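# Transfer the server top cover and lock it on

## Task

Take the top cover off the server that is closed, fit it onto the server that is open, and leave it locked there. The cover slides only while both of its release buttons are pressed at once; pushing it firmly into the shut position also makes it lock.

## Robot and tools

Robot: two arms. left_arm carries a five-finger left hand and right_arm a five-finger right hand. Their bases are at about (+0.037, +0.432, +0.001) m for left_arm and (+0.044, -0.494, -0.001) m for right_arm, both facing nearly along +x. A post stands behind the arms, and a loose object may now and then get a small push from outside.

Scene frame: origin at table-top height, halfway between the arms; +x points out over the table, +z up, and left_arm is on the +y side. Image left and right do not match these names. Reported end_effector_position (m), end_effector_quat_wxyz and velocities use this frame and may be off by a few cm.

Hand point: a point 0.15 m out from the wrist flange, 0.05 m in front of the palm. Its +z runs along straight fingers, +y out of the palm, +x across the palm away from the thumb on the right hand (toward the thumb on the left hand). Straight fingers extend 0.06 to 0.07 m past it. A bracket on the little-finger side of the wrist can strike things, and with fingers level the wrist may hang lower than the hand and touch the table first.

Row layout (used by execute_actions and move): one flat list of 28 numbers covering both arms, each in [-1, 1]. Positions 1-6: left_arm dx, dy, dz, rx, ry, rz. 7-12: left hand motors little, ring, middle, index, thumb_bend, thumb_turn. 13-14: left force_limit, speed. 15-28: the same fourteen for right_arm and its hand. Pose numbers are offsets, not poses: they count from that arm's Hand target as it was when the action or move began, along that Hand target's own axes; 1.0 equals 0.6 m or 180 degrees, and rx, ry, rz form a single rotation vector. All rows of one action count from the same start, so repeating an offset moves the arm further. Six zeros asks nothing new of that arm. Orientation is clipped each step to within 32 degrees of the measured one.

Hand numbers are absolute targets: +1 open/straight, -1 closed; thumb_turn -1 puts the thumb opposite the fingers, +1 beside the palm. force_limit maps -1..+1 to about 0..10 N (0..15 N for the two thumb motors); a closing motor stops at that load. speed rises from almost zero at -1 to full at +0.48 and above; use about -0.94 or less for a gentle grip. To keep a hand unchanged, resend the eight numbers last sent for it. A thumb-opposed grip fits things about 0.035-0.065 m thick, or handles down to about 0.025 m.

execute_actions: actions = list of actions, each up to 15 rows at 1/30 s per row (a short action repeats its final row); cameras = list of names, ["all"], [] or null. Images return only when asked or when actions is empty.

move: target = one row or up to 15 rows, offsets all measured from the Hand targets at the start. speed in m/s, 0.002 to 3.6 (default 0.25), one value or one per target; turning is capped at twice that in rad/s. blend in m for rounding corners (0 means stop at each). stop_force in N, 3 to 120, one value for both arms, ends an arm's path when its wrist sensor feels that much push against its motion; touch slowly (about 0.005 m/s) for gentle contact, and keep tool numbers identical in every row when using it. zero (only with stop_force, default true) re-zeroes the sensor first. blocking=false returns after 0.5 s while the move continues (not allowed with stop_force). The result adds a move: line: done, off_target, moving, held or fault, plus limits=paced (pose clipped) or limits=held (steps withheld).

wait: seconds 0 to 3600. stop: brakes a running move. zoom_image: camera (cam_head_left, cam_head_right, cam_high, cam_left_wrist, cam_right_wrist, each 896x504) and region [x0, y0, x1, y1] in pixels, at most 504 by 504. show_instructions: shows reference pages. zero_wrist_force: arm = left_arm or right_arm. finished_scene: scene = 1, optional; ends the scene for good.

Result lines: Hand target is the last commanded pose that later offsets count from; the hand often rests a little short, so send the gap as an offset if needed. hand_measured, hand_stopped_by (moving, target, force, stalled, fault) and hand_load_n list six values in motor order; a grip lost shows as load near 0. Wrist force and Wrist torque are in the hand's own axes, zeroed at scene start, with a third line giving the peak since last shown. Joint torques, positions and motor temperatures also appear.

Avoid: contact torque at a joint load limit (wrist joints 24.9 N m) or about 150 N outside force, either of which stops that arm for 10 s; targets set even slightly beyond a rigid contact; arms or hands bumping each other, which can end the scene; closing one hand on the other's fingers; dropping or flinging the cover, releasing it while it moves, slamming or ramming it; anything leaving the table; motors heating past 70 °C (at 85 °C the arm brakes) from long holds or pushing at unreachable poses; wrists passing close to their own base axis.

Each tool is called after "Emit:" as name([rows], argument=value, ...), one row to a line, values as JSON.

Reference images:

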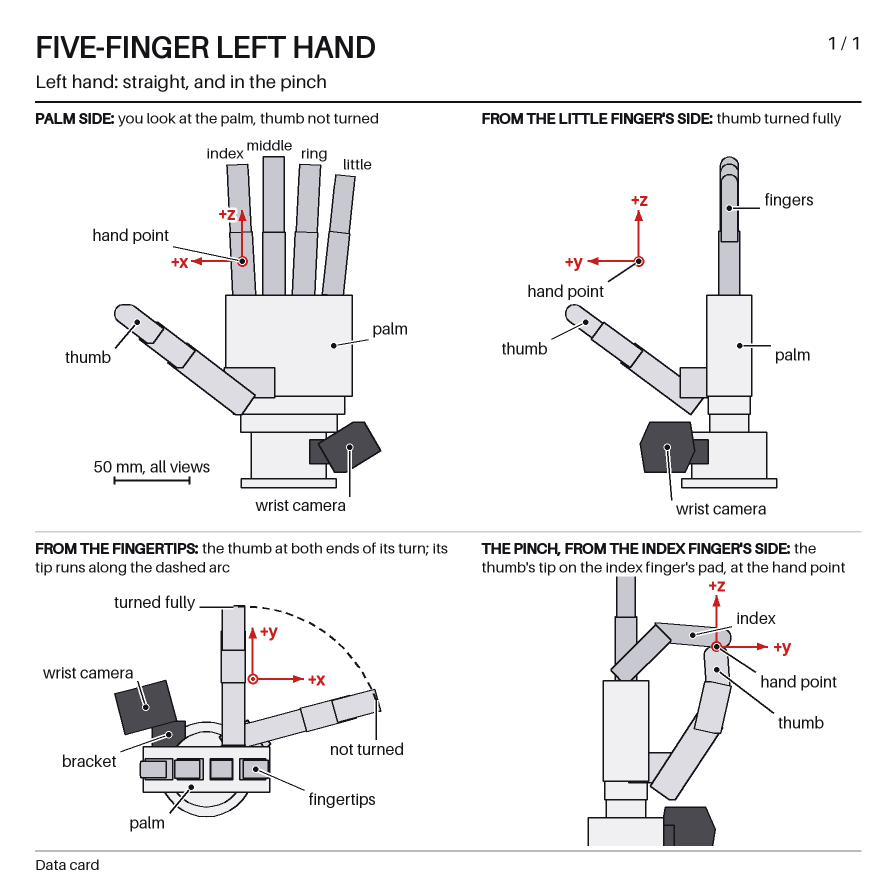

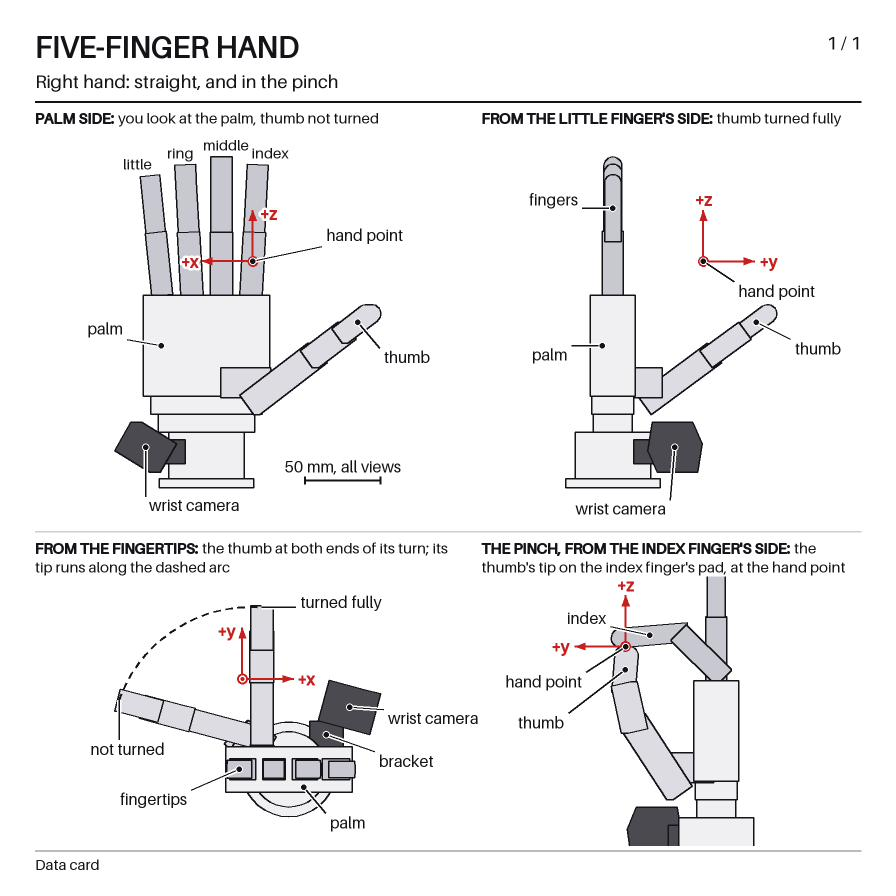

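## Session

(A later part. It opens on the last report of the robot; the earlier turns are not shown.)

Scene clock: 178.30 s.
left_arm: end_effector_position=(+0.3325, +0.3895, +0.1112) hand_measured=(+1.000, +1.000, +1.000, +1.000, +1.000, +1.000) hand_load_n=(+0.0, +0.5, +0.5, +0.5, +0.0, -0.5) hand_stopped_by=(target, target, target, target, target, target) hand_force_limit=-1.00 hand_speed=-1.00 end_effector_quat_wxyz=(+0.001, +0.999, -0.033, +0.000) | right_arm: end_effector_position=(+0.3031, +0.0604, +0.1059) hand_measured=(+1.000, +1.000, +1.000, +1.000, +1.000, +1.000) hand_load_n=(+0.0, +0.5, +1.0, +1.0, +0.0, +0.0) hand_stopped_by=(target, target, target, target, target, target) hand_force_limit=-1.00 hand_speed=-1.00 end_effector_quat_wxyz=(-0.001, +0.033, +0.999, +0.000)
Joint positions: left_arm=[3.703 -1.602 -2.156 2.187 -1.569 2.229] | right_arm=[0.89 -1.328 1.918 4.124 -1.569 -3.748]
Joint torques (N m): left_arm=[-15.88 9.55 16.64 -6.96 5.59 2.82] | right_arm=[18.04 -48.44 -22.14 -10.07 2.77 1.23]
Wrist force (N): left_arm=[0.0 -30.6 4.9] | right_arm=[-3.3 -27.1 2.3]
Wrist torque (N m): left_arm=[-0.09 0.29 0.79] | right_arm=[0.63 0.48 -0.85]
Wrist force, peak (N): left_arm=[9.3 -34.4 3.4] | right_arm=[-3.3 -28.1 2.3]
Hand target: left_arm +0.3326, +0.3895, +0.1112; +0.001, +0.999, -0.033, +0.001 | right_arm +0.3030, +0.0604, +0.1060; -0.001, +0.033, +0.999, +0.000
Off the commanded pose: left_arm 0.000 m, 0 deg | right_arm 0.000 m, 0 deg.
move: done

Emit:
move(target=[0,0,0.009,0,0,0,1,1,1,1,1,1,-1,-1,0,0,0,0,0,0,1,1,1,1,1,1,-1,-1], speed=0.006, stop_force=5)

Scene clock: 180.17 s.
left_arm: end_effector_position=(+0.3326, +0.3895, +0.1058) hand_measured=(+1.000, +1.000, +1.000, +1.000, +1.000, +1.000) hand_load_n=(+0.0, +0.5, +0.5, +0.0, +0.0, +0.0) hand_stopped_by=(target, target, target, target, target, target) hand_force_limit=-1.00 hand_speed=-1.00 end_effector_quat_wxyz=(+0.001, +0.999, -0.033, +0.001) | right_arm: end_effector_position=(+0.3030, +0.0604, +0.1060) hand_measured=(+1.000, +1.000, +1.000, +1.000, +1.000, +1.000) hand_load_n=(+0.0, +1.0, +1.0, +1.0, +0.0, +0.0) hand_stopped_by=(target, target, target, target, target, target) hand_force_limit=-1.00 hand_speed=-1.00 end_effector_quat_wxyz=(-0.001, +0.033, +0.999, +0.000)
Joint positions: left_arm=[3.702 -1.611 -2.163 2.204 -1.569 2.229] | right_arm=[0.89 -1.328 1.918 4.124 -1.569 -3.748]
Joint torques (N m): left_arm=[-15.63 10.07 -4.3 -6.48 4.88 0.33] | right_arm=[15.25 -47.56 -24.33 -7.39 3.14 1.36]
Wrist force (N): left_arm=[0.0 -30.3 5.0] | right_arm=[-3.6 -26.5 2.5]
Wrist torque (N m): left_arm=[-0.26 0.28 0.79] | right_arm=[0.69 0.52 -0.85]
Wrist force, peak (N): left_arm=[0.1 -31.0 4.7] | right_arm=[-3.2 -27.2 2.4]
Hand target: left_arm +0.3326, +0.3895, +0.1058; +0.001, +0.999, -0.033, +0.001 | right_arm +0.3030, +0.0604, +0.1060; -0.001, +0.033, +0.999, +0.000
Off the commanded pose: left_arm 0.000 m, 0 deg | right_arm 0.000 m, 0 deg.
move: done

Emit:
move(target=[0,0,0,0,0,0,1,1,1,1,1,1,-1,-1,0,0,0.0063,0,0,0,1,1,1,1,1,1,-1,-1], speed=0.006, stop_force=5)

Emit:
move(target=[0,0,0.01,0,0,0,1,1,1,1,1,1,-1,-1,0,0,0.01,0,0,0,1,1,1,1,1,1,-1,-1], speed=0.006, stop_force=5, cameras=["cam_left_wrist","cam_right_wrist"])

Scene clock: 181.83 s.
left_arm: end_effector_position=(+0.3326, +0.3895, +0.1058) hand_measured=(+1.000, +1.000, +1.000, +1.000, +1.000, +1.000) hand_load_n=(+0.0, +0.5, +0.5, +0.5, +0.0, +0.0) hand_stopped_by=(target, target, target, target, target, target) hand_force_limit=-1.00 hand_speed=-1.00 end_effector_quat_wxyz=(+0.001, +0.999, -0.033, +0.001) | right_arm: end_effector_position=(+0.3030, +0.0604, +0.1022) hand_measured=(+1.000, +1.000, +1.000, +1.000, +1.000, +1.000) hand_load_n=(+0.0, +1.0, +1.5, +1.0, +0.0, +0.0) hand_stopped_by=(target, target, target, target, target, target) hand_force_limit=-1.00 hand_speed=-1.00 end_effector_quat_wxyz=(-0.001, +0.033, +0.999, +0.000)
Joint positions: left_arm=[3.702 -1.611 -2.163 2.204 -1.569 2.229] | right_arm=[0.89 -1.323 1.922 4.114 -1.569 -3.748]
Joint torques (N m): left_arm=[-14.74 9.46 -1.51 -7.38 4.86 -1.47] | right_arm=[16.63 -28.36 -22.28 -10 3.3 1.3]
Wrist force (N): left_arm=[-0.2 -30.6 4.9] | right_arm=[-3.4 -26.8 2.3]
Wrist torque (N m): left_arm=[-0.19 0.30 0.80] | right_arm=[0.63 0.47 -0.83]
Wrist force, peak (N): left_arm=[-0.1 -31.0 4.9] | right_arm=[-3.7 -26.8 2.4]
Hand target: left_arm +0.3326, +0.3895, +0.1058; +0.001, +0.999, -0.033, +0.001 | right_arm +0.3030, +0.0604, +0.1022; -0.001, +0.033, +0.999, +0.000
Off the commanded pose: left_arm 0.000 m, 0 deg | right_arm 0.000 m, 0 deg.
move: done

Scene clock: 183.63 s.
left_arm: end_effector_position=(+0.3326, +0.3895, +0.1025) hand_measured=(+1.000, +1.000, +1.000, +1.000, +1.000, +1.000) hand_load_n=(+0.0, +0.5, +0.0, +0.0, +0.0, +0.0) hand_stopped_by=(target, target, target, target, target, target) hand_force_limit=-1.00 hand_speed=-1.00 end_effector_quat_wxyz=(+0.001, +0.999, -0.033, +0.001) | right_arm: end_effector_position=(+0.3030, +0.0604, +0.1009) hand_measured=(+1.000, +1.000, +1.000, +1.000, +1.000, +1.000) hand_load_n=(+0.0, +1.0, +1.0, +1.0, +0.0, +0.0) hand_stopped_by=(target, target, target, target, target, target) hand_force_limit=-1.00 hand_speed=-1.00 end_effector_quat_wxyz=(-0.001, +0.033, +0.999, +0.000)
Joint positions: left_arm=[3.702 -1.616 -2.168 2.214 -1.569 2.229] | right_arm=[0.89 -1.321 1.924 4.11 -1.569 -3.748]
Joint torques (N m): left_arm=[-12.99 21.27 16.54 -9.36 4.83 -1.58] | right_arm=[11.45 -48.04 -46.39 -9.16 3.35 1.05]
Wrist force (N): left_arm=[1.3 -31.6 0.8] | right_arm=[-3.2 -27.5 2.4]
Wrist torque (N m): left_arm=[0.07 0.04 0.91] | right_arm=[0.70 0.61 -0.84]
Wrist force, peak (N): left_arm=[2.8 -33.1 -0.6] | right_arm=[-2.5 -29.0 -5.1]
Hand target: left_arm +0.3326, +0.3895, +0.1025; +0.001, +0.999, -0.033, +0.001 (not the last commanded pose) | right_arm +0.3030, +0.0604, +0.1009; -0.001, +0.033, +0.999, +0.000 (not the last commanded pose)
Off the commanded pose: left_arm 0.003 m, 0 deg | right_arm 0.005 m, 0 deg.
move: contact (left_arm, right_arm)
cam_left_wrist: T_world_to_cam=[[0.32027, 0.9473, 0.00631, -0.47948], [0.82168, -0.2811, 0.49581, -0.20988], [0.47146, -0.15361, -0.86841, 0.10442]] pos_world=[0.27679, 0.41126, 0.19776]
cam_right_wrist: T_world_to_cam=[[-0.20899, 0.97717, 0.03833, -0.005], [0.84678, 0.16121, 0.50692, -0.31993], [0.48917, 0.1384, -0.86114, 0.04526]] pos_world=[0.24773, 0.0502, 0.20134]

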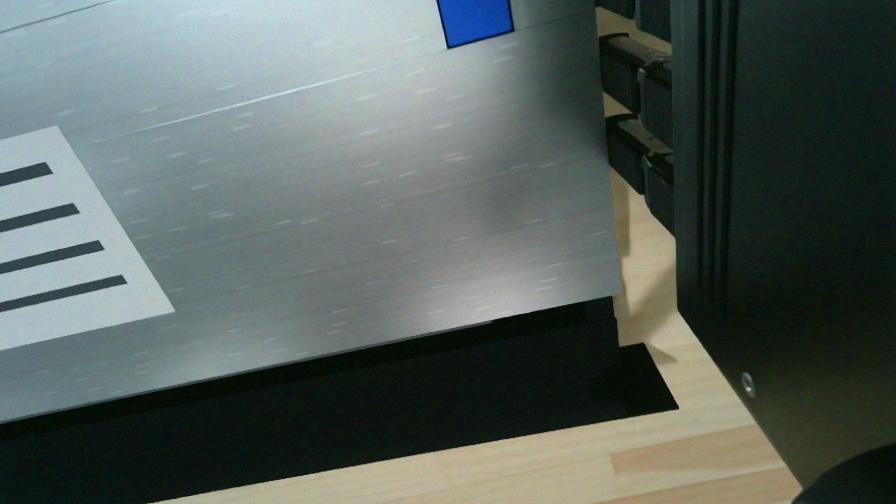

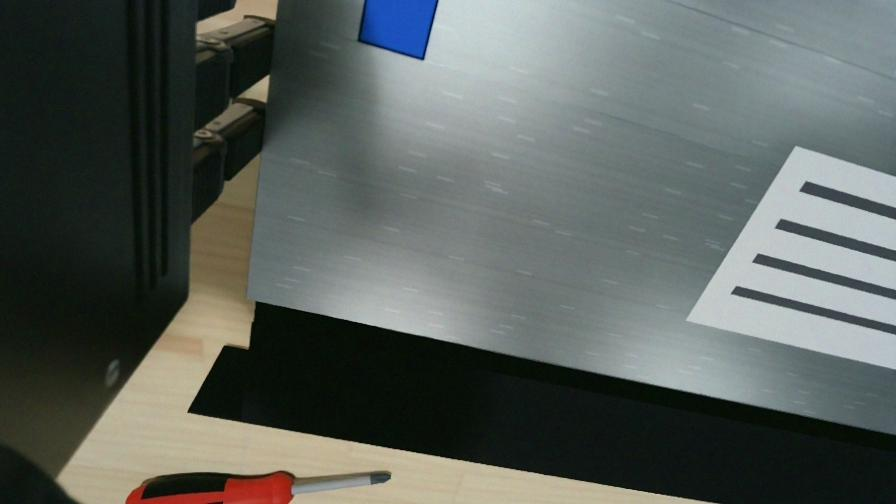

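Emit:
move([
  [0,0,-0.002,0,0,0,1,1,1,1,1,1,-1,-1,0,0,-0.002,0,0,0,1,1,1,1,1,1,-1,-1],
  [0.0017,0,-0.002,0,0,0,1,1,1,1,1,1,-1,-1,-0.0017,0,-0.002,0,0,0,1,1,1,1,1,1,-1,-1],
], speed=0.01)

Emit:
move(target=[0,0,0.0083,0,0,0,1,1,1,1,1,1,-1,-1,0,0,0.01,0,0,0,1,1,1,1,1,1,-1,-1], speed=0.006, stop_force=5)

Scene clock: 184.40 s.
left_arm: end_effector_position=(+0.3335, +0.3894, +0.1037) hand_measured=(+1.000, +1.000, +1.000, +1.000, +1.000, +1.000) hand_load_n=(+0.0, +0.0, +0.0, +0.0, +0.0, +0.0) hand_stopped_by=(target, target, target, target, target, target) hand_force_limit=-1.00 hand_speed=-1.00 end_effector_quat_wxyz=(+0.000, +0.999, -0.033, +0.001) | right_arm: end_effector_position=(+0.3039, +0.0604, +0.1021) hand_measured=(+1.000, +1.000, +1.000, +1.000, +1.000, +1.000) hand_load_n=(+0.0, +1.0, +1.0, +1.0, +0.0, +0.0) hand_stopped_by=(target, target, target, target, target, target) hand_force_limit=-1.00 hand_speed=-1.00 end_effector_quat_wxyz=(-0.001, +0.033, +0.999, +0.000)
Joint positions: left_arm=[3.7 -1.617 -2.164 2.21 -1.569 2.227] | right_arm=[0.889 -1.322 1.922 4.114 -1.569 -3.749]
Joint torques (N m): left_arm=[-16.67 9.5 17.13 -9.64 5.11 -2.24] | right_arm=[-3.06 -29.18 -47.2 -7.5 3.33 -1.93]
Wrist force (N): left_arm=[0.2 -31.7 4.8] | right_arm=[-3.5 -27.5 2.4]
Wrist torque (N m): left_arm=[-0.19 0.26 0.92] | right_arm=[0.76 0.51 -0.73]
Wrist force, peak (N): left_arm=[0.2 -32.5 5.1] | right_arm=[-3.3 -28.6 2.3]
Hand target: left_arm +0.3336, +0.3894, +0.1037; +0.001, +0.999, -0.033, +0.001 | right_arm +0.3040, +0.0604, +0.1021; -0.001, +0.033, +0.999, +0.000
Off the commanded pose: left_arm 0.000 m, 0 deg | right_arm 0.000 m, 0 deg.
move: done

Scene clock: 186.03 s.
left_arm: end_effector_position=(+0.3336, +0.3894, +0.1020) hand_measured=(+1.000, +1.000, +1.000, +1.000, +1.000, +1.000) hand_load_n=(+0.0, +0.5, +0.5, +0.0, +0.0, +0.0) hand_stopped_by=(target, target, target, target, target, target) hand_force_limit=-1.00 hand_speed=-1.00 end_effector_quat_wxyz=(+0.001, +0.999, -0.033, +0.001) | right_arm: end_effector_position=(+0.3041, +0.0604, +0.1005) hand_measured=(+1.000, +1.000, +1.000, +1.000, +1.000, +1.000) hand_load_n=(+0.0, +0.5, +1.0, +1.5, +0.0, +0.0) hand_stopped_by=(target, target, target, target, target, target) hand_force_limit=-1.00 hand_speed=-1.00 end_effector_quat_wxyz=(-0.001, +0.033, +0.999, +0.000)
Joint positions: left_arm=[3.7 -1.62 -2.166 2.215 -1.569 2.226] | right_arm=[0.889 -1.319 1.923 4.109 -1.569 -3.75]
Joint torques (N m): left_arm=[-14.97 19.84 13.53 -9.12 5.02 -2.37] | right_arm=[-1.46 -49.31 -47.78 -8.69 3.15 -1.48]
Wrist force (N): left_arm=[1.4 -31.9 -0.6] | right_arm=[-3.2 -28.3 2.2]
Wrist torque (N m): left_arm=[0.09 -0.09 1.01] | right_arm=[0.77 0.65 -0.75]
Wrist force, peak (N): left_arm=[0.0 -32.9 5.2] | right_arm=[-3.5 -28.6 2.5]
Hand target: left_arm +0.3336, +0.3894, +0.1021; +0.001, +0.999, -0.033, +0.001 (not the last commanded pose) | right_arm +0.3041, +0.0604, +0.1005; -0.001, +0.033, +0.999, +0.000 (not the last commanded pose)
Off the commanded pose: left_arm 0.003 m, 0 deg | right_arm 0.004 m, 0 deg.
move: contact (left_arm, right_arm)

Emit:
execute_actions(actions=[], cameras=["cam_left_wrist","cam_right_wrist"])

Emit:
zoom_image(camera="cam_left_wrist", region=[460, 250, 640, 430])

Emit:
zoom_image(camera="cam_right_wrist", region=[180, 260, 400, 440])

Scene clock: 186.37 s.
left_arm: end_effector_position=(+0.3336, +0.3894, +0.1021) hand_measured=(+1.000, +1.000, +1.000, +1.000, +1.000, +1.000) hand_load_n=(+0.0, +0.5, +0.5, +0.5, +0.0, +0.0) hand_stopped_by=(target, target, target, target, target, target) hand_force_limit=-1.00 hand_speed=-1.00 end_effector_quat_wxyz=(+0.001, +0.999, -0.033, +0.001) | right_arm: end_effector_position=(+0.3041, +0.0604, +0.1005) hand_measured=(+1.000, +1.000, +1.000, +1.000, +1.000, +1.000) hand_load_n=(+0.0, +1.0, +1.5, +1.5, +0.0, +0.0) hand_stopped_by=(target, target, target, target, target, target) hand_force_limit=-1.00 hand_speed=-1.00 end_effector_quat_wxyz=(-0.001, +0.033, +0.999, +0.000)
Joint positions: left_arm=[3.7 -1.62 -2.166 2.215 -1.569 2.226] | right_arm=[0.889 -1.319 1.923 4.109 -1.569 -3.75]
Joint velocities: within noise
Joint torques (N m): left_arm=[-14.68 21.74 14.2 -9.08 5.2 -2.34] | right_arm=[-2.28 -48.84 -46.91 -9.47 2.99 -1.58]
Motor temperatures (°C): left_arm=[26 23 24 28 28 36] | right_arm=[24 26 22 33 33 31]
Wrist force (N): left_arm=[1.2 -32.0 -0.5] | right_arm=[-3.5 -28.7 2.2]
Wrist torque (N m): left_arm=[0.06 -0.05 0.99] | right_arm=[0.71 0.69 -0.78]
Wrist force, peak (N): left_arm=[1.2 -32.0 -0.5] | right_arm=[-3.5 -28.7 2.2]
Hand target: left_arm +0.3336, +0.3894, +0.1021; +0.001, +0.999, -0.033, +0.001 (not the last commanded pose) | right_arm +0.3041, +0.0604, +0.1005; -0.001, +0.033, +0.999, +0.000 (not the last commanded pose)
Off the commanded pose: left_arm 0.003 m, 0 deg | right_arm 0.004 m, 0 deg.
camera_calibration:
cam_left_wrist: T_world_to_cam=[[0.32027, 0.9473, 0.00631, -0.4797], [0.82168, -0.2811, 0.49581, -0.21048], [0.47146, -0.15361, -0.86841, 0.1035]] pos_world=[0.27779, 0.41116, 0.19726]
cam_right_wrist: T_world_to_cam=[[-0.20903, 0.97716, 0.0384, -0.00468], [0.84671, 0.1612, 0.50705, -0.32056], [0.48928, 0.1385, -0.86106, 0.04439]] pos_world=[0.24873, 0.0501, 0.20094]
Images, in order (width x height): cam_left_wrist 896x504, cam_right_wrist 896x504.

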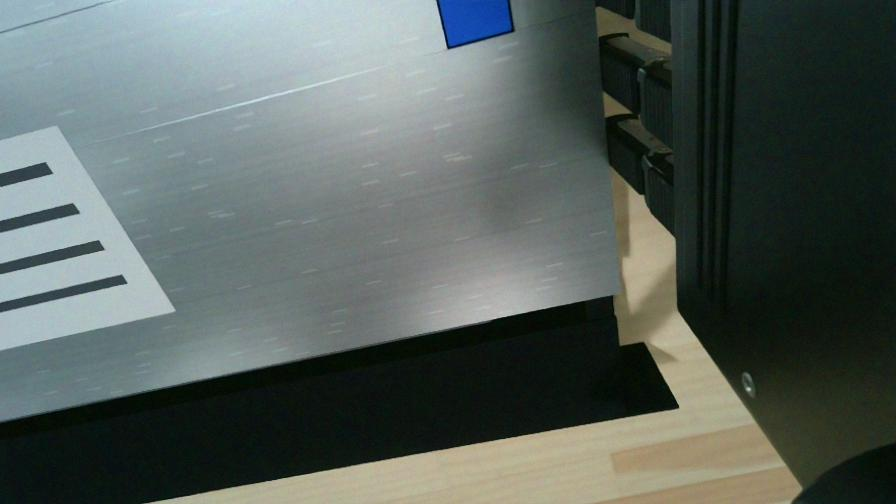

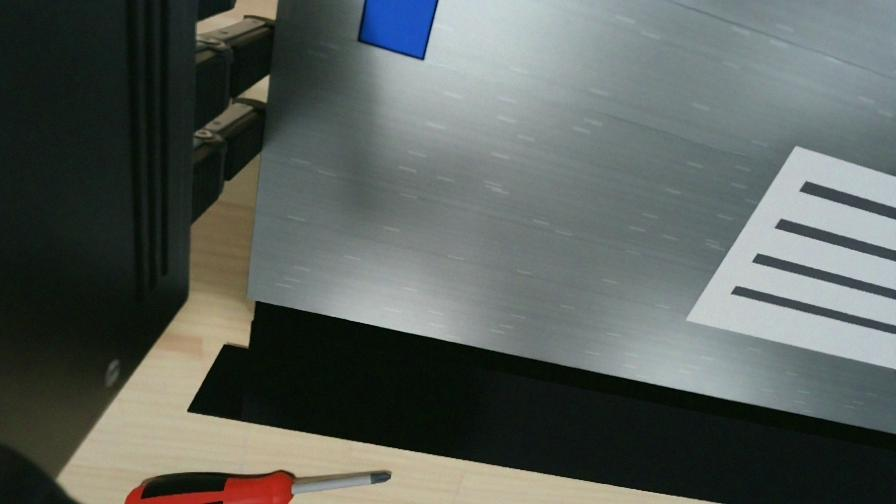

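Scaled by 2.800.

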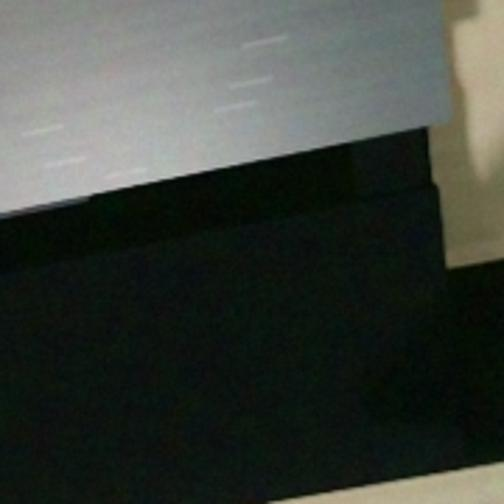

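Scaled by 2.291.

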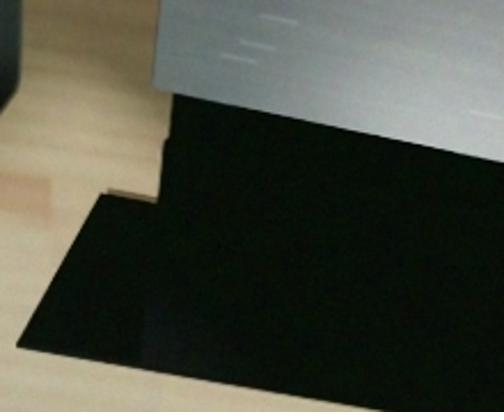

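Emit:
move(target=[0,0,-0.001,0,0,0,1,1,1,1,1,1,-1,-1,0,0,0,0,0,0,1,1,1,1,1,1,-1,-1], speed=0.01)

Emit:
move(target=[0,0,0,0,0,0,1,1,1,1,1,1,-1,-1,0,0,0.008,0,0,0,1,1,1,1,1,1,-1,-1], speed=0.005, stop_force=5)

Scene clock: 187.73 s.
left_arm: end_effector_position=(+0.3336, +0.3894, +0.1026) hand_measured=(+1.000, +1.000, +1.000, +1.000, +1.000, +1.000) hand_load_n=(+0.0, +0.0, +0.5, +0.0, +0.0, +0.5) hand_stopped_by=(target, target, target, target, target, target) hand_force_limit=-1.00 hand_speed=-1.00 end_effector_quat_wxyz=(+0.001, +0.999, -0.033, +0.001) | right_arm: end_effector_position=(+0.3041, +0.0604, +0.1005) hand_measured=(+1.000, +1.000, +1.000, +1.000, +1.000, +1.000) hand_load_n=(+0.0, +1.0, +1.5, +1.0, +0.0, +0.0) hand_stopped_by=(target, target, target, target, target, target) hand_force_limit=-1.00 hand_speed=-1.00 end_effector_quat_wxyz=(-0.001, +0.033, +0.999, +0.000)
Joint positions: left_arm=[3.7 -1.619 -2.165 2.213 -1.569 2.226] | right_arm=[0.889 -1.319 1.923 4.109 -1.569 -3.75]
Joint torques (N m): left_arm=[-13.68 23.51 15.42 -9.58 5.13 -1.91] | right_arm=[0.41 -46.74 -46.21 -10.14 3.12 -1.19]
Wrist force (N): left_arm=[0.4 -32.5 5.1] | right_arm=[-3.5 -28.4 1.7]
Wrist torque (N m): left_arm=[-0.20 0.19 0.95] | right_arm=[0.79 0.58 -0.76]
Wrist force, peak (N): left_arm=[0.5 -32.9 5.0] | right_arm=[-3.4 -28.7 2.1]
Hand target: left_arm +0.3336, +0.3894, +0.1027; +0.001, +0.999, -0.033, +0.001 | right_arm +0.3041, +0.0604, +0.1005; -0.001, +0.033, +0.999, +0.000
Off the commanded pose: left_arm 0.000 m, 0 deg | right_arm 0.000 m, 0 deg.
move: done

Scene clock: 189.20 s.
left_arm: end_effector_position=(+0.3336, +0.3894, +0.1027) hand_measured=(+1.000, +1.000, +1.000, +1.000, +1.000, +1.000) hand_load_n=(+0.0, +0.0, +0.5, +0.5, +0.0, +0.0) hand_stopped_by=(target, target, target, target, target, target) hand_force_limit=-1.00 hand_speed=-1.00 end_effector_quat_wxyz=(+0.000, +0.999, -0.033, +0.001) | right_arm: end_effector_position=(+0.3042, +0.0605, +0.1003) hand_measured=(+1.000, +1.000, +1.000, +1.000, +1.000, +1.000) hand_load_n=(+0.0, +1.0, +1.0, +1.0, +0.0, +0.0) hand_stopped_by=(target, target, target, target, target, target) hand_force_limit=-1.00 hand_speed=-1.00 end_effector_quat_wxyz=(-0.001, +0.033, +0.999, +0.000)
Joint positions: left_arm=[3.7 -1.619 -2.165 2.213 -1.569 2.226] | right_arm=[0.889 -1.319 1.924 4.108 -1.569 -3.75]
Joint torques (N m): left_arm=[-9.35 22.25 11.46 -9.9 5.28 -1.3] | right_arm=[0.86 -46.64 -47.25 -8.87 3.21 -1.03]
Wrist force (N): left_arm=[-0.2 -35.1 4.9] | right_arm=[-2.6 -31.6 -2.1]
Wrist torque (N m): left_arm=[-0.04 0.14 0.96] | right_arm=[1.14 0.71 -0.81]
Wrist force, peak (N): left_arm=[0.1 -36.2 5.0] | right_arm=[-2.2 -33.0 -5.7]
Hand target: left_arm +0.3336, +0.3894, +0.1027; +0.001, +0.999, -0.033, +0.001 | right_arm +0.3042, +0.0605, +0.1003; -0.001, +0.033, +0.999, +0.000 (not the last commanded pose)
Off the commanded pose: left_arm 0.000 m, 0 deg | right_arm 0.005 m, 0 deg.
move: contact (right_arm)

Emit:
move(target=[0,0,0.0012,0,0,0,1,1,1,1,1,1,-1,-1,0,0,0.0002,0,0,0,1,1,1,1,1,1,-1,-1], speed=0.005)

Emit:
move(target=[0.0009,0,0,0,0,0,1,1,1,1,1,1,-1,-1,-0.0009,0,0,0,0,0,1,1,1,1,1,1,-1,-1], speed=0.005)

Emit:
move(target=[0.0009,0,0,0,0,0,1,1,1,1,1,1,-1,-1,-0.0009,0,0,0,0,0,1,1,1,1,1,1,-1,-1], speed=0.005)

Scene clock: 190.07 s.
left_arm: end_effector_position=(+0.3336, +0.3894, +0.1020) hand_measured=(+1.000, +1.000, +1.000, +1.000, +1.000, +1.000) hand_load_n=(+0.0, +0.5, +0.5, +0.5, +0.0, +0.0) hand_stopped_by=(target, target, target, target, target, target) hand_force_limit=-1.00 hand_speed=-1.00 end_effector_quat_wxyz=(+0.000, +0.999, -0.033, +0.001) | right_arm: end_effector_position=(+0.3042, +0.0606, +0.1003) hand_measured=(+1.000, +1.000, +1.000, +1.000, +1.000, +1.000) hand_load_n=(+0.0, +1.0, +1.5, +1.5, +0.0, +0.0) hand_stopped_by=(target, target, target, target, target, target) hand_force_limit=-1.00 hand_speed=-1.00 end_effector_quat_wxyz=(-0.001, +0.033, +0.999, +0.001)
Joint positions: left_arm=[3.7 -1.62 -2.166 2.215 -1.569 2.226] | right_arm=[0.889 -1.319 1.924 4.108 -1.569 -3.75]
Joint torques (N m): left_arm=[-7.42 9.44 -6.96 -6.73 5.2 -1.12] | right_arm=[1.61 -27.8 -30.94 -11.08 3.38 -1.07]
Wrist force (N): left_arm=[0.0 -35.3 2.5] | right_arm=[-1.8 -31.1 -0.1]
Wrist torque (N m): left_arm=[-0.01 0.03 1.00] | right_arm=[1.09 0.66 -0.73]
Wrist force, peak (N): left_arm=[0.1 -35.8 4.8] | right_arm=[-2.6 -31.6 -1.9]
Hand target: left_arm +0.3336, +0.3894, +0.1019; +0.001, +0.999, -0.033, +0.001 | right_arm +0.3042, +0.0605, +0.1002; -0.001, +0.033, +0.999, +0.000
Off the commanded pose: left_arm 0.000 m, 0 deg | right_arm 0.000 m, 0 deg.
move: done

Scene clock: 190.57 s.
left_arm: end_effector_position=(+0.3341, +0.3894, +0.1019) hand_measured=(+1.000, +1.000, +1.000, +1.000, +1.000, +1.000) hand_load_n=(+0.0, +0.5, +0.5, +0.5, +0.0, +0.0) hand_stopped_by=(target, target, target, target, target, target) hand_force_limit=-1.00 hand_speed=-1.00 end_effector_quat_wxyz=(+0.000, +0.999, -0.033, +0.001) | right_arm: end_effector_position=(+0.3047, +0.0605, +0.1001) hand_measured=(+1.000, +1.000, +1.000, +1.000, +1.000, +1.000) hand_load_n=(+0.0, +1.0, +1.0, +1.0, +0.0, +0.0) hand_stopped_by=(target, target, target, target, target, target) hand_force_limit=-1.00 hand_speed=-1.00 end_effector_quat_wxyz=(-0.001, +0.033, +0.999, +0.000)
Joint positions: left_arm=[3.698 -1.621 -2.165 2.215 -1.569 2.225] | right_arm=[0.888 -1.318 1.923 4.108 -1.569 -3.75]
Joint torques (N m): left_arm=[-16.57 9.01 16.94 -8.82 6.03 -2.32] | right_arm=[-3.66 -28.26 -49.09 -8.08 3.09 -2.04]
Wrist force (N): left_arm=[0.7 -35.0 5.0] | right_arm=[-3.1 -30.2 2.4]
Wrist torque (N m): left_arm=[-0.10 0.23 1.00] | right_arm=[0.91 0.50 -0.78]
Wrist force, peak (N): left_arm=[-0.3 -38.3 -0.8] | right_arm=[-2.0 -31.0 0.1]
Hand target: left_arm +0.3341, +0.3894, +0.1019; +0.001, +0.999, -0.033, +0.001 | right_arm +0.3047, +0.0605, +0.1002; -0.001, +0.033, +0.999, +0.000
Off the commanded pose: left_arm 0.000 m, 0 deg | right_arm 0.000 m, 0 deg.
move: done

Scene clock: 191.07 s.
left_arm: end_effector_position=(+0.3347, +0.3894, +0.1019) hand_measured=(+1.000, +1.000, +1.000, +1.000, +1.000, +1.000) hand_load_n=(+0.0, +0.5, +0.5, +0.5, +0.0, +0.0) hand_stopped_by=(target, target, target, target, target, target) hand_force_limit=-1.00 hand_speed=-1.00 end_effector_quat_wxyz=(+0.000, +0.999, -0.033, +0.001) | right_arm: end_effector_position=(+0.3052, +0.0605, +0.1002) hand_measured=(+1.000, +1.000, +1.000, +1.000, +1.000, +1.000) hand_load_n=(+0.0, +1.0, +1.5, +1.5, -0.5, +0.0) hand_stopped_by=(target, target, target, target, target, target) hand_force_limit=-1.00 hand_speed=-1.00 end_effector_quat_wxyz=(-0.001, +0.033, +0.999, +0.000)
Joint positions: left_arm=[3.697 -1.623 -2.163 2.215 -1.569 2.224] | right_arm=[0.887 -1.318 1.923 4.108 -1.569 -3.751]
Joint torques (N m): left_arm=[-16.37 9.92 15.8 -10.5 7.13 -2.37] | right_arm=[-4.57 -28.34 -48.86 -8 2.99 -1.98]
Wrist force (N): left_arm=[0.2 -34.6 5.0] | right_arm=[-3.2 -30.3 2.5]
Wrist torque (N m): left_arm=[-0.07 0.29 0.97] | right_arm=[0.88 0.50 -0.79]
Wrist force, peak (N): left_arm=[0.3 -35.1 4.7] | right_arm=[-3.2 -30.5 2.4]
Hand target: left_arm +0.3347, +0.3894, +0.1019; +0.001, +0.999, -0.033, +0.001 | right_arm +0.3052, +0.0605, +0.1002; -0.001, +0.033, +0.999, +0.000
Off the commanded pose: left_arm 0.000 m, 0 deg | right_arm 0.000 m, 0 deg.
move: done

Emit:
move(target=[0,0,0.01,0,0,0,1,1,1,1,1,1,-1,-1,0,0,0.012,0,0,0,1,1,1,1,1,1,-1,-1], speed=0.005, stop_force=5)

Scene clock: 193.03 s.
left_arm: end_effector_position=(+0.3347, +0.3893, +0.0994) hand_measured=(+1.000, +1.000, +1.000, +1.000, +1.000, +1.000) hand_load_n=(+0.0, +0.0, +0.5, +0.5, +0.0, +0.0) hand_stopped_by=(target, target, target, target, target, target) hand_force_limit=-1.00 hand_speed=-1.00 end_effector_quat_wxyz=(+0.001, +0.999, -0.033, +0.000) | right_arm: end_effector_position=(+0.3052, +0.0605, +0.0978) hand_measured=(+1.000, +1.000, +1.000, +1.000, +1.000, +1.000) hand_load_n=(+0.0, +1.0, +1.0, +1.5, +0.0, +0.0) hand_stopped_by=(target, target, target, target, target, target) hand_force_limit=-1.00 hand_speed=-1.00 end_effector_quat_wxyz=(-0.001, +0.033, +0.999, +0.000)
Joint positions: left_arm=[3.697 -1.627 -2.166 2.223 -1.569 2.223] | right_arm=[0.887 -1.315 1.925 4.102 -1.569 -3.751]
Joint torques (N m): left_arm=[-16.33 21.46 10.95 -10 8.18 -2.22] | right_arm=[-1.27 -49.56 -48.91 -8.95 3 -1.69]
Wrist force (N): left_arm=[2.6 -35.3 -1.0] | right_arm=[-2.9 -30.1 2.5]
Wrist torque (N m): left_arm=[0.22 -0.16 1.15] | right_arm=[0.83 0.69 -0.78]
Wrist force, peak (N): left_arm=[0.9 -35.8 4.9] | right_arm=[-1.9 -31.7 -4.8]
Hand target: left_arm +0.3347, +0.3894, +0.0994; +0.001, +0.999, -0.033, +0.000 (not the last commanded pose) | right_arm +0.3052, +0.0605, +0.0978; -0.001, +0.033, +0.999, +0.000 (not the last commanded pose)
Off the commanded pose: left_arm 0.003 m, 0 deg | right_arm 0.005 m, 0 deg.
move: contact (left_arm, right_arm)

Emit:
move(target=[0.0009,0,0,0,0,0,1,1,1,1,1,1,-1,-1,-0.0009,0,0.0006,0,0,0,1,1,1,1,1,1,-1,-1], speed=0.005)

Emit:
move(target=[0,0,0.008,0,0,0,1,1,1,1,1,1,-1,-1,0,0,0.008,0,0,0,1,1,1,1,1,1,-1,-1], speed=0.005, stop_force=5, cameras=["cam_left_wrist","cam_right_wrist"])

Scene clock: 193.73 s.
left_arm: end_effector_position=(+0.3352, +0.3893, +0.0994) hand_measured=(+1.000, +1.000, +1.000, +1.000, +1.000, +1.000) hand_load_n=(+0.0, +0.5, +0.5, +0.5, +0.0, +0.0) hand_stopped_by=(target, target, target, target, target, target) hand_force_limit=-1.00 hand_speed=-1.00 end_effector_quat_wxyz=(+0.001, +0.999, -0.033, +0.000) | right_arm: end_effector_position=(+0.3057, +0.0604, +0.0976) hand_measured=(+1.000, +1.000, +1.000, +1.000, +1.000, +1.000) hand_load_n=(-0.5, +1.5, +1.5, +1.5, +0.0, -0.5) hand_stopped_by=(target, target, target, target, target, target) hand_force_limit=-1.00 hand_speed=-1.00 end_effector_quat_wxyz=(-0.001, +0.033, +0.999, +0.000)
Joint positions: left_arm=[3.696 -1.629 -2.165 2.223 -1.569 2.222] | right_arm=[0.886 -1.314 1.925 4.101 -1.569 -3.752]
Joint torques (N m): left_arm=[-16.49 10.37 15.55 -8.93 8.16 -2.43] | right_arm=[-4.81 -24.56 -47.78 -11.45 2.99 -1.8]
Wrist force (N): left_arm=[-1.0 -35.6 4.7] | right_arm=[0.6 -32.8 -5.0]
Wrist torque (N m): left_arm=[0.00 0.05 0.94] | right_arm=[1.40 0.95 -0.65]
Wrist force, peak (N): left_arm=[-0.6 -37.1 4.5] | right_arm=[-0.4 -33.3 -4.6]
Hand target: left_arm +0.3352, +0.3893, +0.0994; +0.001, +0.999, -0.033, +0.000 | right_arm +0.3058, +0.0604, +0.0975; -0.001, +0.033, +0.999, +0.000
Off the commanded pose: left_arm 0.000 m, 0 deg | right_arm 0.000 m, 0 deg.
move: done

Scene clock: 195.40 s.
left_arm: end_effector_position=(+0.3353, +0.3894, +0.0982) hand_measured=(+1.000, +1.000, +1.000, +1.000, +1.000, +1.000) hand_load_n=(+0.0, +0.0, +0.5, +0.5, +0.0, +0.0) hand_stopped_by=(target, target, target, target, target, target) hand_force_limit=-1.00 hand_speed=-1.00 end_effector_quat_wxyz=(+0.000, +0.999, -0.033, +0.001) | right_arm: end_effector_position=(+0.3058, +0.0605, +0.0963) hand_measured=(+1.000, +1.000, +1.000, +1.000, +1.000, +1.000) hand_load_n=(+0.0, +1.0, +1.5, +1.5, +0.0, +0.0) hand_stopped_by=(target, target, target, target, target, target) hand_force_limit=-1.00 hand_speed=-1.00 end_effector_quat_wxyz=(-0.001, +0.033, +0.999, +0.000)
Joint positions: left_arm=[3.696 -1.631 -2.166 2.227 -1.569 2.222] | right_arm=[0.886 -1.312 1.927 4.098 -1.569 -3.752]
Joint torques (N m): left_arm=[-16.13 19.1 9.42 -10.76 8.42 -1.71] | right_arm=[-2.2 -44.51 -43.41 -7.63 2.73 -1.78]
Wrist force (N): left_arm=[3.1 -41.0 -3.6] | right_arm=[-3.1 -29.1 -7.3]
Wrist torque (N m): left_arm=[0.48 -0.12 1.29] | right_arm=[1.50 0.83 -0.78]
Wrist force, peak (N): left_arm=[2.1 -41.0 -13.4] | right_arm=[-1.2 -34.1 -16.8]
Hand target: left_arm +0.3353, +0.3894, +0.0982; +0.000, +0.999, -0.033, +0.001 (not the last commanded pose) | right_arm +0.3058, +0.0605, +0.0963; -0.001, +0.033, +0.999, +0.000 (not the last commanded pose)
Off the commanded pose: left_arm 0.004 m, 0 deg | right_arm 0.004 m, 0 deg.
move: contact (left_arm, right_arm)
cam_left_wrist: T_world_to_cam=[[0.32032, 0.94729, 0.00648, -0.48017], [0.82159, -0.2812, 0.4959, -0.20997], [0.47158, -0.15352, -0.86836, 0.0993]] pos_world=[0.27949, 0.41106, 0.19346]
cam_right_wrist: T_world_to_cam=[[-0.209, 0.97715, 0.03878, -0.00423], [0.84648, 0.16091, 0.50752, -0.32003], [0.48968, 0.1389, -0.86077, 0.0398]] pos_world=[0.25052, 0.0501, 0.19684]

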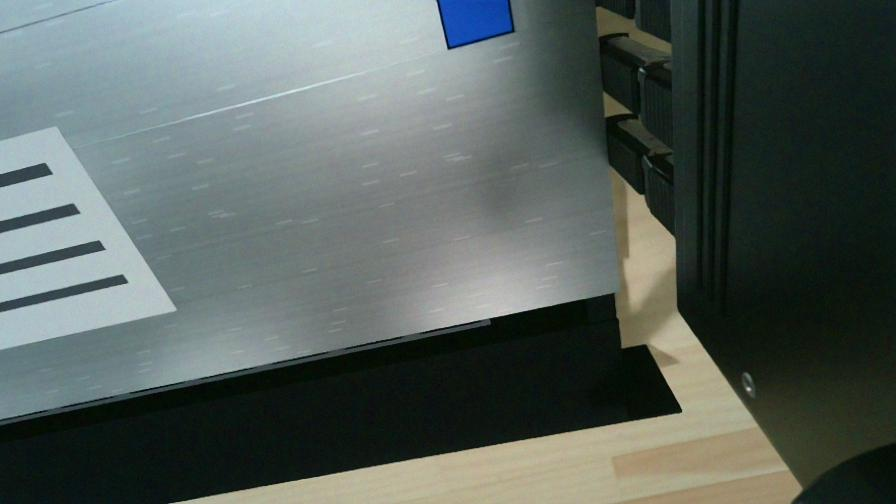

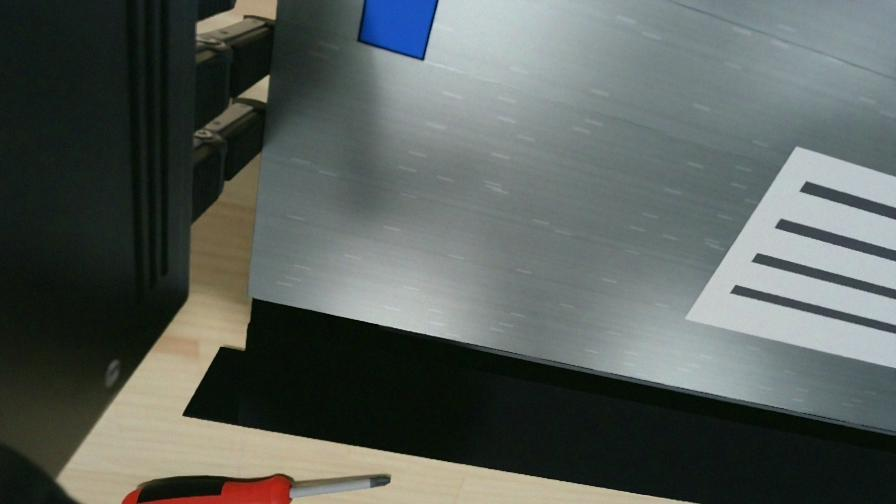

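Emit:
move(target=[0,0,-0.0005,0,0,0,1,1,1,1,1,1,-1,-1,0,0,-0.0005,0,0,0,1,1,1,1,1,1,-1,-1], speed=0.005)

Emit:
move(target=[0.01,0,0,0,0,0,1,1,1,1,1,1,-1,-1,-0.01,0,0,0,0,0,1,1,1,1,1,1,-1,-1], speed=0.015, stop_force=15, cameras=["cam_left_wrist","cam_right_wrist"])

Scene clock: 196.13 s.
left_arm: end_effector_position=(+0.3353, +0.3893, +0.0985) hand_measured=(+1.000, +1.000, +1.000, +1.000, +1.000, +1.000) hand_load_n=(+0.0, +0.5, +0.0, +0.5, +0.0, +0.0) hand_stopped_by=(target, target, target, target, target, target) hand_force_limit=-1.00 hand_speed=-1.00 end_effector_quat_wxyz=(+0.000, +0.999, -0.033, +0.001) | right_arm: end_effector_position=(+0.3058, +0.0605, +0.0966) hand_measured=(+1.000, +1.000, +1.000, +1.000, +1.000, +1.000) hand_load_n=(+0.0, +1.0, +1.5, +1.5, +0.0, +0.0) hand_stopped_by=(target, target, target, target, target, target) hand_force_limit=-1.00 hand_speed=-1.00 end_effector_quat_wxyz=(-0.001, +0.033, +0.999, +0.000)
Joint positions: left_arm=[3.696 -1.63 -2.166 2.226 -1.569 2.222] | right_arm=[0.886 -1.312 1.926 4.099 -1.569 -3.752]
Joint torques (N m): left_arm=[-16.17 23.25 14.89 -10.18 8.14 -1.47] | right_arm=[-2.02 -49.5 -48.92 -8.15 3.01 -1.99]
Wrist force (N): left_arm=[0.2 -34.7 4.9] | right_arm=[-3.4 -31.1 1.8]
Wrist torque (N m): left_arm=[0.02 0.20 0.97] | right_arm=[0.94 0.52 -0.83]
Wrist force, peak (N): left_arm=[3.1 -41.0 -3.6] | right_arm=[-3.7 -31.1 1.4]
Hand target: left_arm +0.3353, +0.3894, +0.0985; +0.000, +0.999, -0.033, +0.001 | right_arm +0.3058, +0.0605, +0.0966; -0.001, +0.033, +0.999, +0.000
Off the commanded pose: left_arm 0.000 m, 0 deg | right_arm 0.000 m, 0 deg.
move: done

Scene clock: 197.60 s.
left_arm: end_effector_position=(+0.3413, +0.3890, +0.0985) hand_measured=(+1.000, +1.000, +1.000, +1.000, +1.000, +1.000) hand_load_n=(+0.0, +0.5, +0.5, +0.5, +0.0, +0.0) hand_stopped_by=(target, target, target, target, target, target) hand_force_limit=-1.00 hand_speed=-1.00 end_effector_quat_wxyz=(+0.000, +0.999, -0.033, +0.001) | right_arm: end_effector_position=(+0.3118, +0.0601, +0.0966) hand_measured=(+1.000, +1.000, +1.000, +1.000, +1.000, +1.000) hand_load_n=(+0.0, +1.0, +1.5, +1.0, +0.0, +0.0) hand_stopped_by=(target, target, target, target, target, target) hand_force_limit=-1.00 hand_speed=-1.00 end_effector_quat_wxyz=(-0.001, +0.033, +0.999, +0.000)
Joint positions: left_arm=[3.681 -1.645 -2.149 2.224 -1.569 2.207] | right_arm=[0.877 -1.308 1.92 4.1 -1.569 -3.761]
Joint torques (N m): left_arm=[-17.32 12.5 20.39 -8.79 5.98 -2.29] | right_arm=[-7.38 -30.08 -52.75 -9.76 2.07 -2.04]
Wrist force (N): left_arm=[-7.7 -34.1 12.3] | right_arm=[6.1 -30.6 4.2]
Wrist torque (N m): left_arm=[-0.42 0.18 0.54] | right_arm=[0.83 0.74 -0.28]
Wrist force, peak (N): left_arm=[-8.3 -34.4 12.6] | right_arm=[6.0 -30.9 4.3]
Hand target: left_arm +0.3413, +0.3890, +0.0985; +0.000, +0.999, -0.033, +0.001 | right_arm +0.3118, +0.0601, +0.0966; -0.001, +0.033, +0.999, +0.000
Off the commanded pose: left_arm 0.000 m, 0 deg | right_arm 0.000 m, 0 deg.
move: done
cam_left_wrist: T_world_to_cam=[[0.32036, 0.94727, 0.0064, -0.4817], [0.82158, -0.2812, 0.49592, -0.21517], [0.47157, -0.15362, -0.86834, 0.0967]] pos_world=[0.28549, 0.41066, 0.19376]
cam_right_wrist: T_world_to_cam=[[-0.20897, 0.97715, 0.03892, -0.00265], [0.84649, 0.16081, 0.50753, -0.32511], [0.48968, 0.139, -0.86075, 0.03722]] pos_world=[0.25642, 0.0497, 0.19714]

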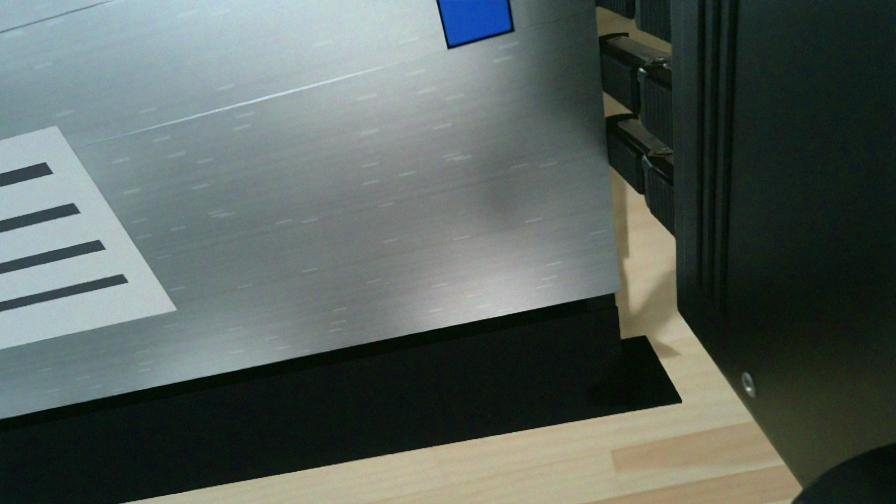

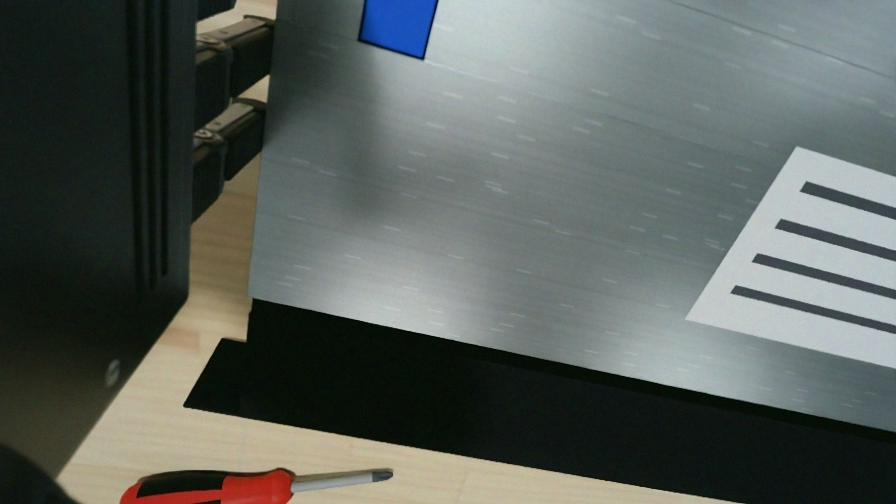

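Emit:
move(target=[0,0,0.0006,0,0,0,1,1,1,1,1,1,-1,-1,0,0,0.0002,0,0,0,1,1,1,1,1,1,-1,-1], speed=0.005)

Emit:
move(target=[0.007,0,0,0,0,0,1,1,1,1,1,1,-1,-1,-0.007,0,0,0,0,0,1,1,1,1,1,1,-1,-1], speed=0.015, stop_force=10, zero=true, cameras=["cam_left_wrist","cam_right_wrist"])

Scene clock: 198.37 s.
left_arm: end_effector_position=(+0.3413, +0.3890, +0.0982) hand_measured=(+1.000, +1.000, +1.000, +1.000, +1.000, +1.000) hand_load_n=(+0.0, +0.5, +0.5, +0.0, +0.0, +0.0) hand_stopped_by=(target, target, target, target, target, target) hand_force_limit=-1.00 hand_speed=-1.00 end_effector_quat_wxyz=(+0.000, +0.999, -0.033, +0.001) | right_arm: end_effector_position=(+0.3119, +0.0601, +0.0966) hand_measured=(+1.000, +1.000, +1.000, +1.000, +1.000, +1.000) hand_load_n=(+0.0, +1.5, +1.5, +1.5, +0.0, +0.0) hand_stopped_by=(target, target, target, target, target, target) hand_force_limit=-1.00 hand_speed=-1.00 end_effector_quat_wxyz=(-0.001, +0.033, +0.999, +0.001)
Joint positions: left_arm=[3.681 -1.646 -2.15 2.225 -1.569 2.207] | right_arm=[0.877 -1.308 1.92 4.1 -1.569 -3.761]
Joint torques (N m): left_arm=[-16.29 11.18 -4.36 -5.48 5.9 -2.4] | right_arm=[-5.64 -30.63 -34.6 -12.55 1.91 -1.76]
Wrist force (N): left_arm=[-4.8 -32.5 2.9] | right_arm=[4.1 -32.2 3.2]
Wrist torque (N m): left_arm=[-0.05 -0.08 0.68] | right_arm=[0.91 0.80 -0.42]
Wrist force, peak (N): left_arm=[-7.7 -34.1 12.7] | right_arm=[4.1 -32.2 3.2]
Hand target: left_arm +0.3413, +0.3890, +0.0982; +0.000, +0.999, -0.033, +0.001 | right_arm +0.3118, +0.0601, +0.0965; -0.001, +0.033, +0.999, +0.000
Off the commanded pose: left_arm 0.000 m, 0 deg | right_arm 0.000 m, 0 deg.
move: done

Scene clock: 199.73 s.
left_arm: end_effector_position=(+0.3418, +0.3889, +0.0981) hand_measured=(+1.000, +1.000, +1.000, +1.000, +1.000, +1.000) hand_load_n=(+0.0, +0.5, +0.5, +0.5, -0.5, +0.0) hand_stopped_by=(target, target, target, target, target, target) hand_force_limit=-1.00 hand_speed=-1.00 end_effector_quat_wxyz=(+0.000, +0.999, -0.033, +0.000) | right_arm: end_effector_position=(+0.3121, +0.0600, +0.0965) hand_measured=(+1.000, +1.000, +1.000, +1.000, +1.000, +1.000) hand_load_n=(+0.0, +1.5, +1.5, +1.5, +0.0, +0.0) hand_stopped_by=(target, target, target, target, target, target) hand_force_limit=-1.00 hand_speed=-1.00 end_effector_quat_wxyz=(-0.001, +0.033, +0.999, +0.000)
Joint positions: left_arm=[3.679 -1.647 -2.148 2.225 -1.57 2.206] | right_arm=[0.876 -1.307 1.92 4.1 -1.569 -3.762]
Joint torques (N m): left_arm=[4.93 22.23 -4.52 -5.49 10.1 2.79] | right_arm=[13.82 -46.75 -26 -11.29 1.81 1.28]
Wrist force (N): left_arm=[-8.0 -36.1 -5.2] | right_arm=[4.4 -31.4 -3.4]
Wrist torque (N m): left_arm=[0.56 -0.41 0.57] | right_arm=[1.38 1.08 -0.41]
Wrist force, peak (N): left_arm=[-15.8 -39.7 -14.0] | right_arm=[12.8 -33.3 -8.4]
Hand target: left_arm +0.3418, +0.3889, +0.0981; +0.000, +0.999, -0.033, +0.000 (not the last commanded pose) | right_arm +0.3121, +0.0600, +0.0965; -0.001, +0.033, +0.999, +0.000 (not the last commanded pose)
Off the commanded pose: left_arm 0.004 m, 0 deg | right_arm 0.004 m, 0 deg.
move: contact (left_arm, right_arm)
cam_left_wrist: T_world_to_cam=[[0.32031, 0.94729, 0.00644, -0.48186], [0.82166, -0.28119, 0.49578, -0.21538], [0.47146, -0.15351, -0.86842, 0.09613]] pos_world=[0.28599, 0.41066, 0.19336]
cam_right_wrist: T_world_to_cam=[[-0.20901, 0.97714, 0.0388, -0.00255], [0.84655, 0.16093, 0.50741, -0.32526], [0.48956, 0.1389, -0.86083, 0.03695]] pos_world=[0.25672, 0.0497, 0.19694]

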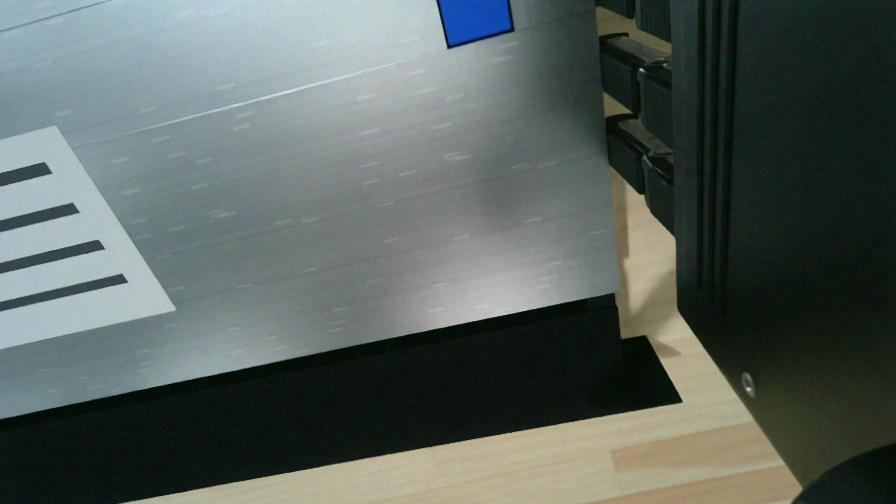

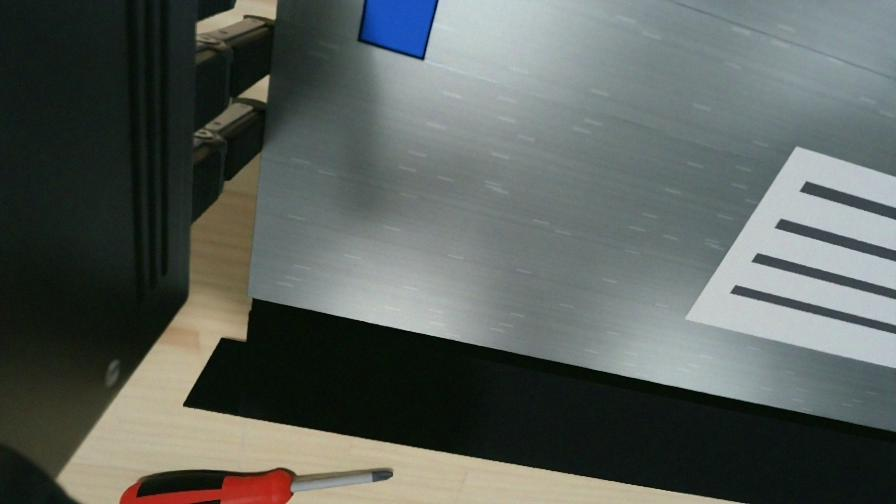

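Emit:
zoom_image(camera="cam_left_wrist", region=[560, 260, 640, 340])

Emit:
zoom_image(camera="cam_right_wrist", region=[220, 270, 300, 350])

Scaled by 6.300.

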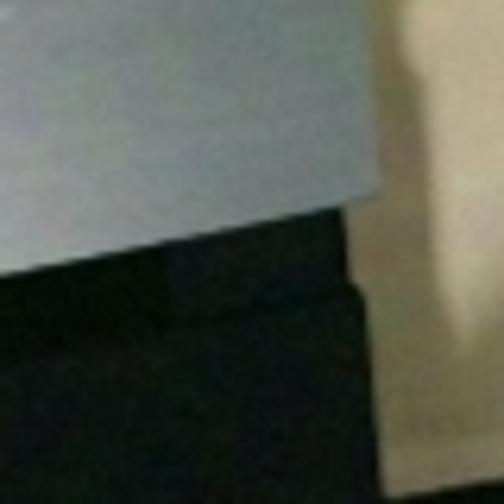

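Scaled by 6.300.

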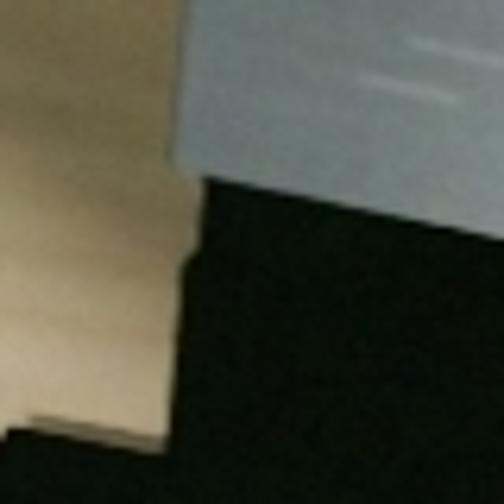

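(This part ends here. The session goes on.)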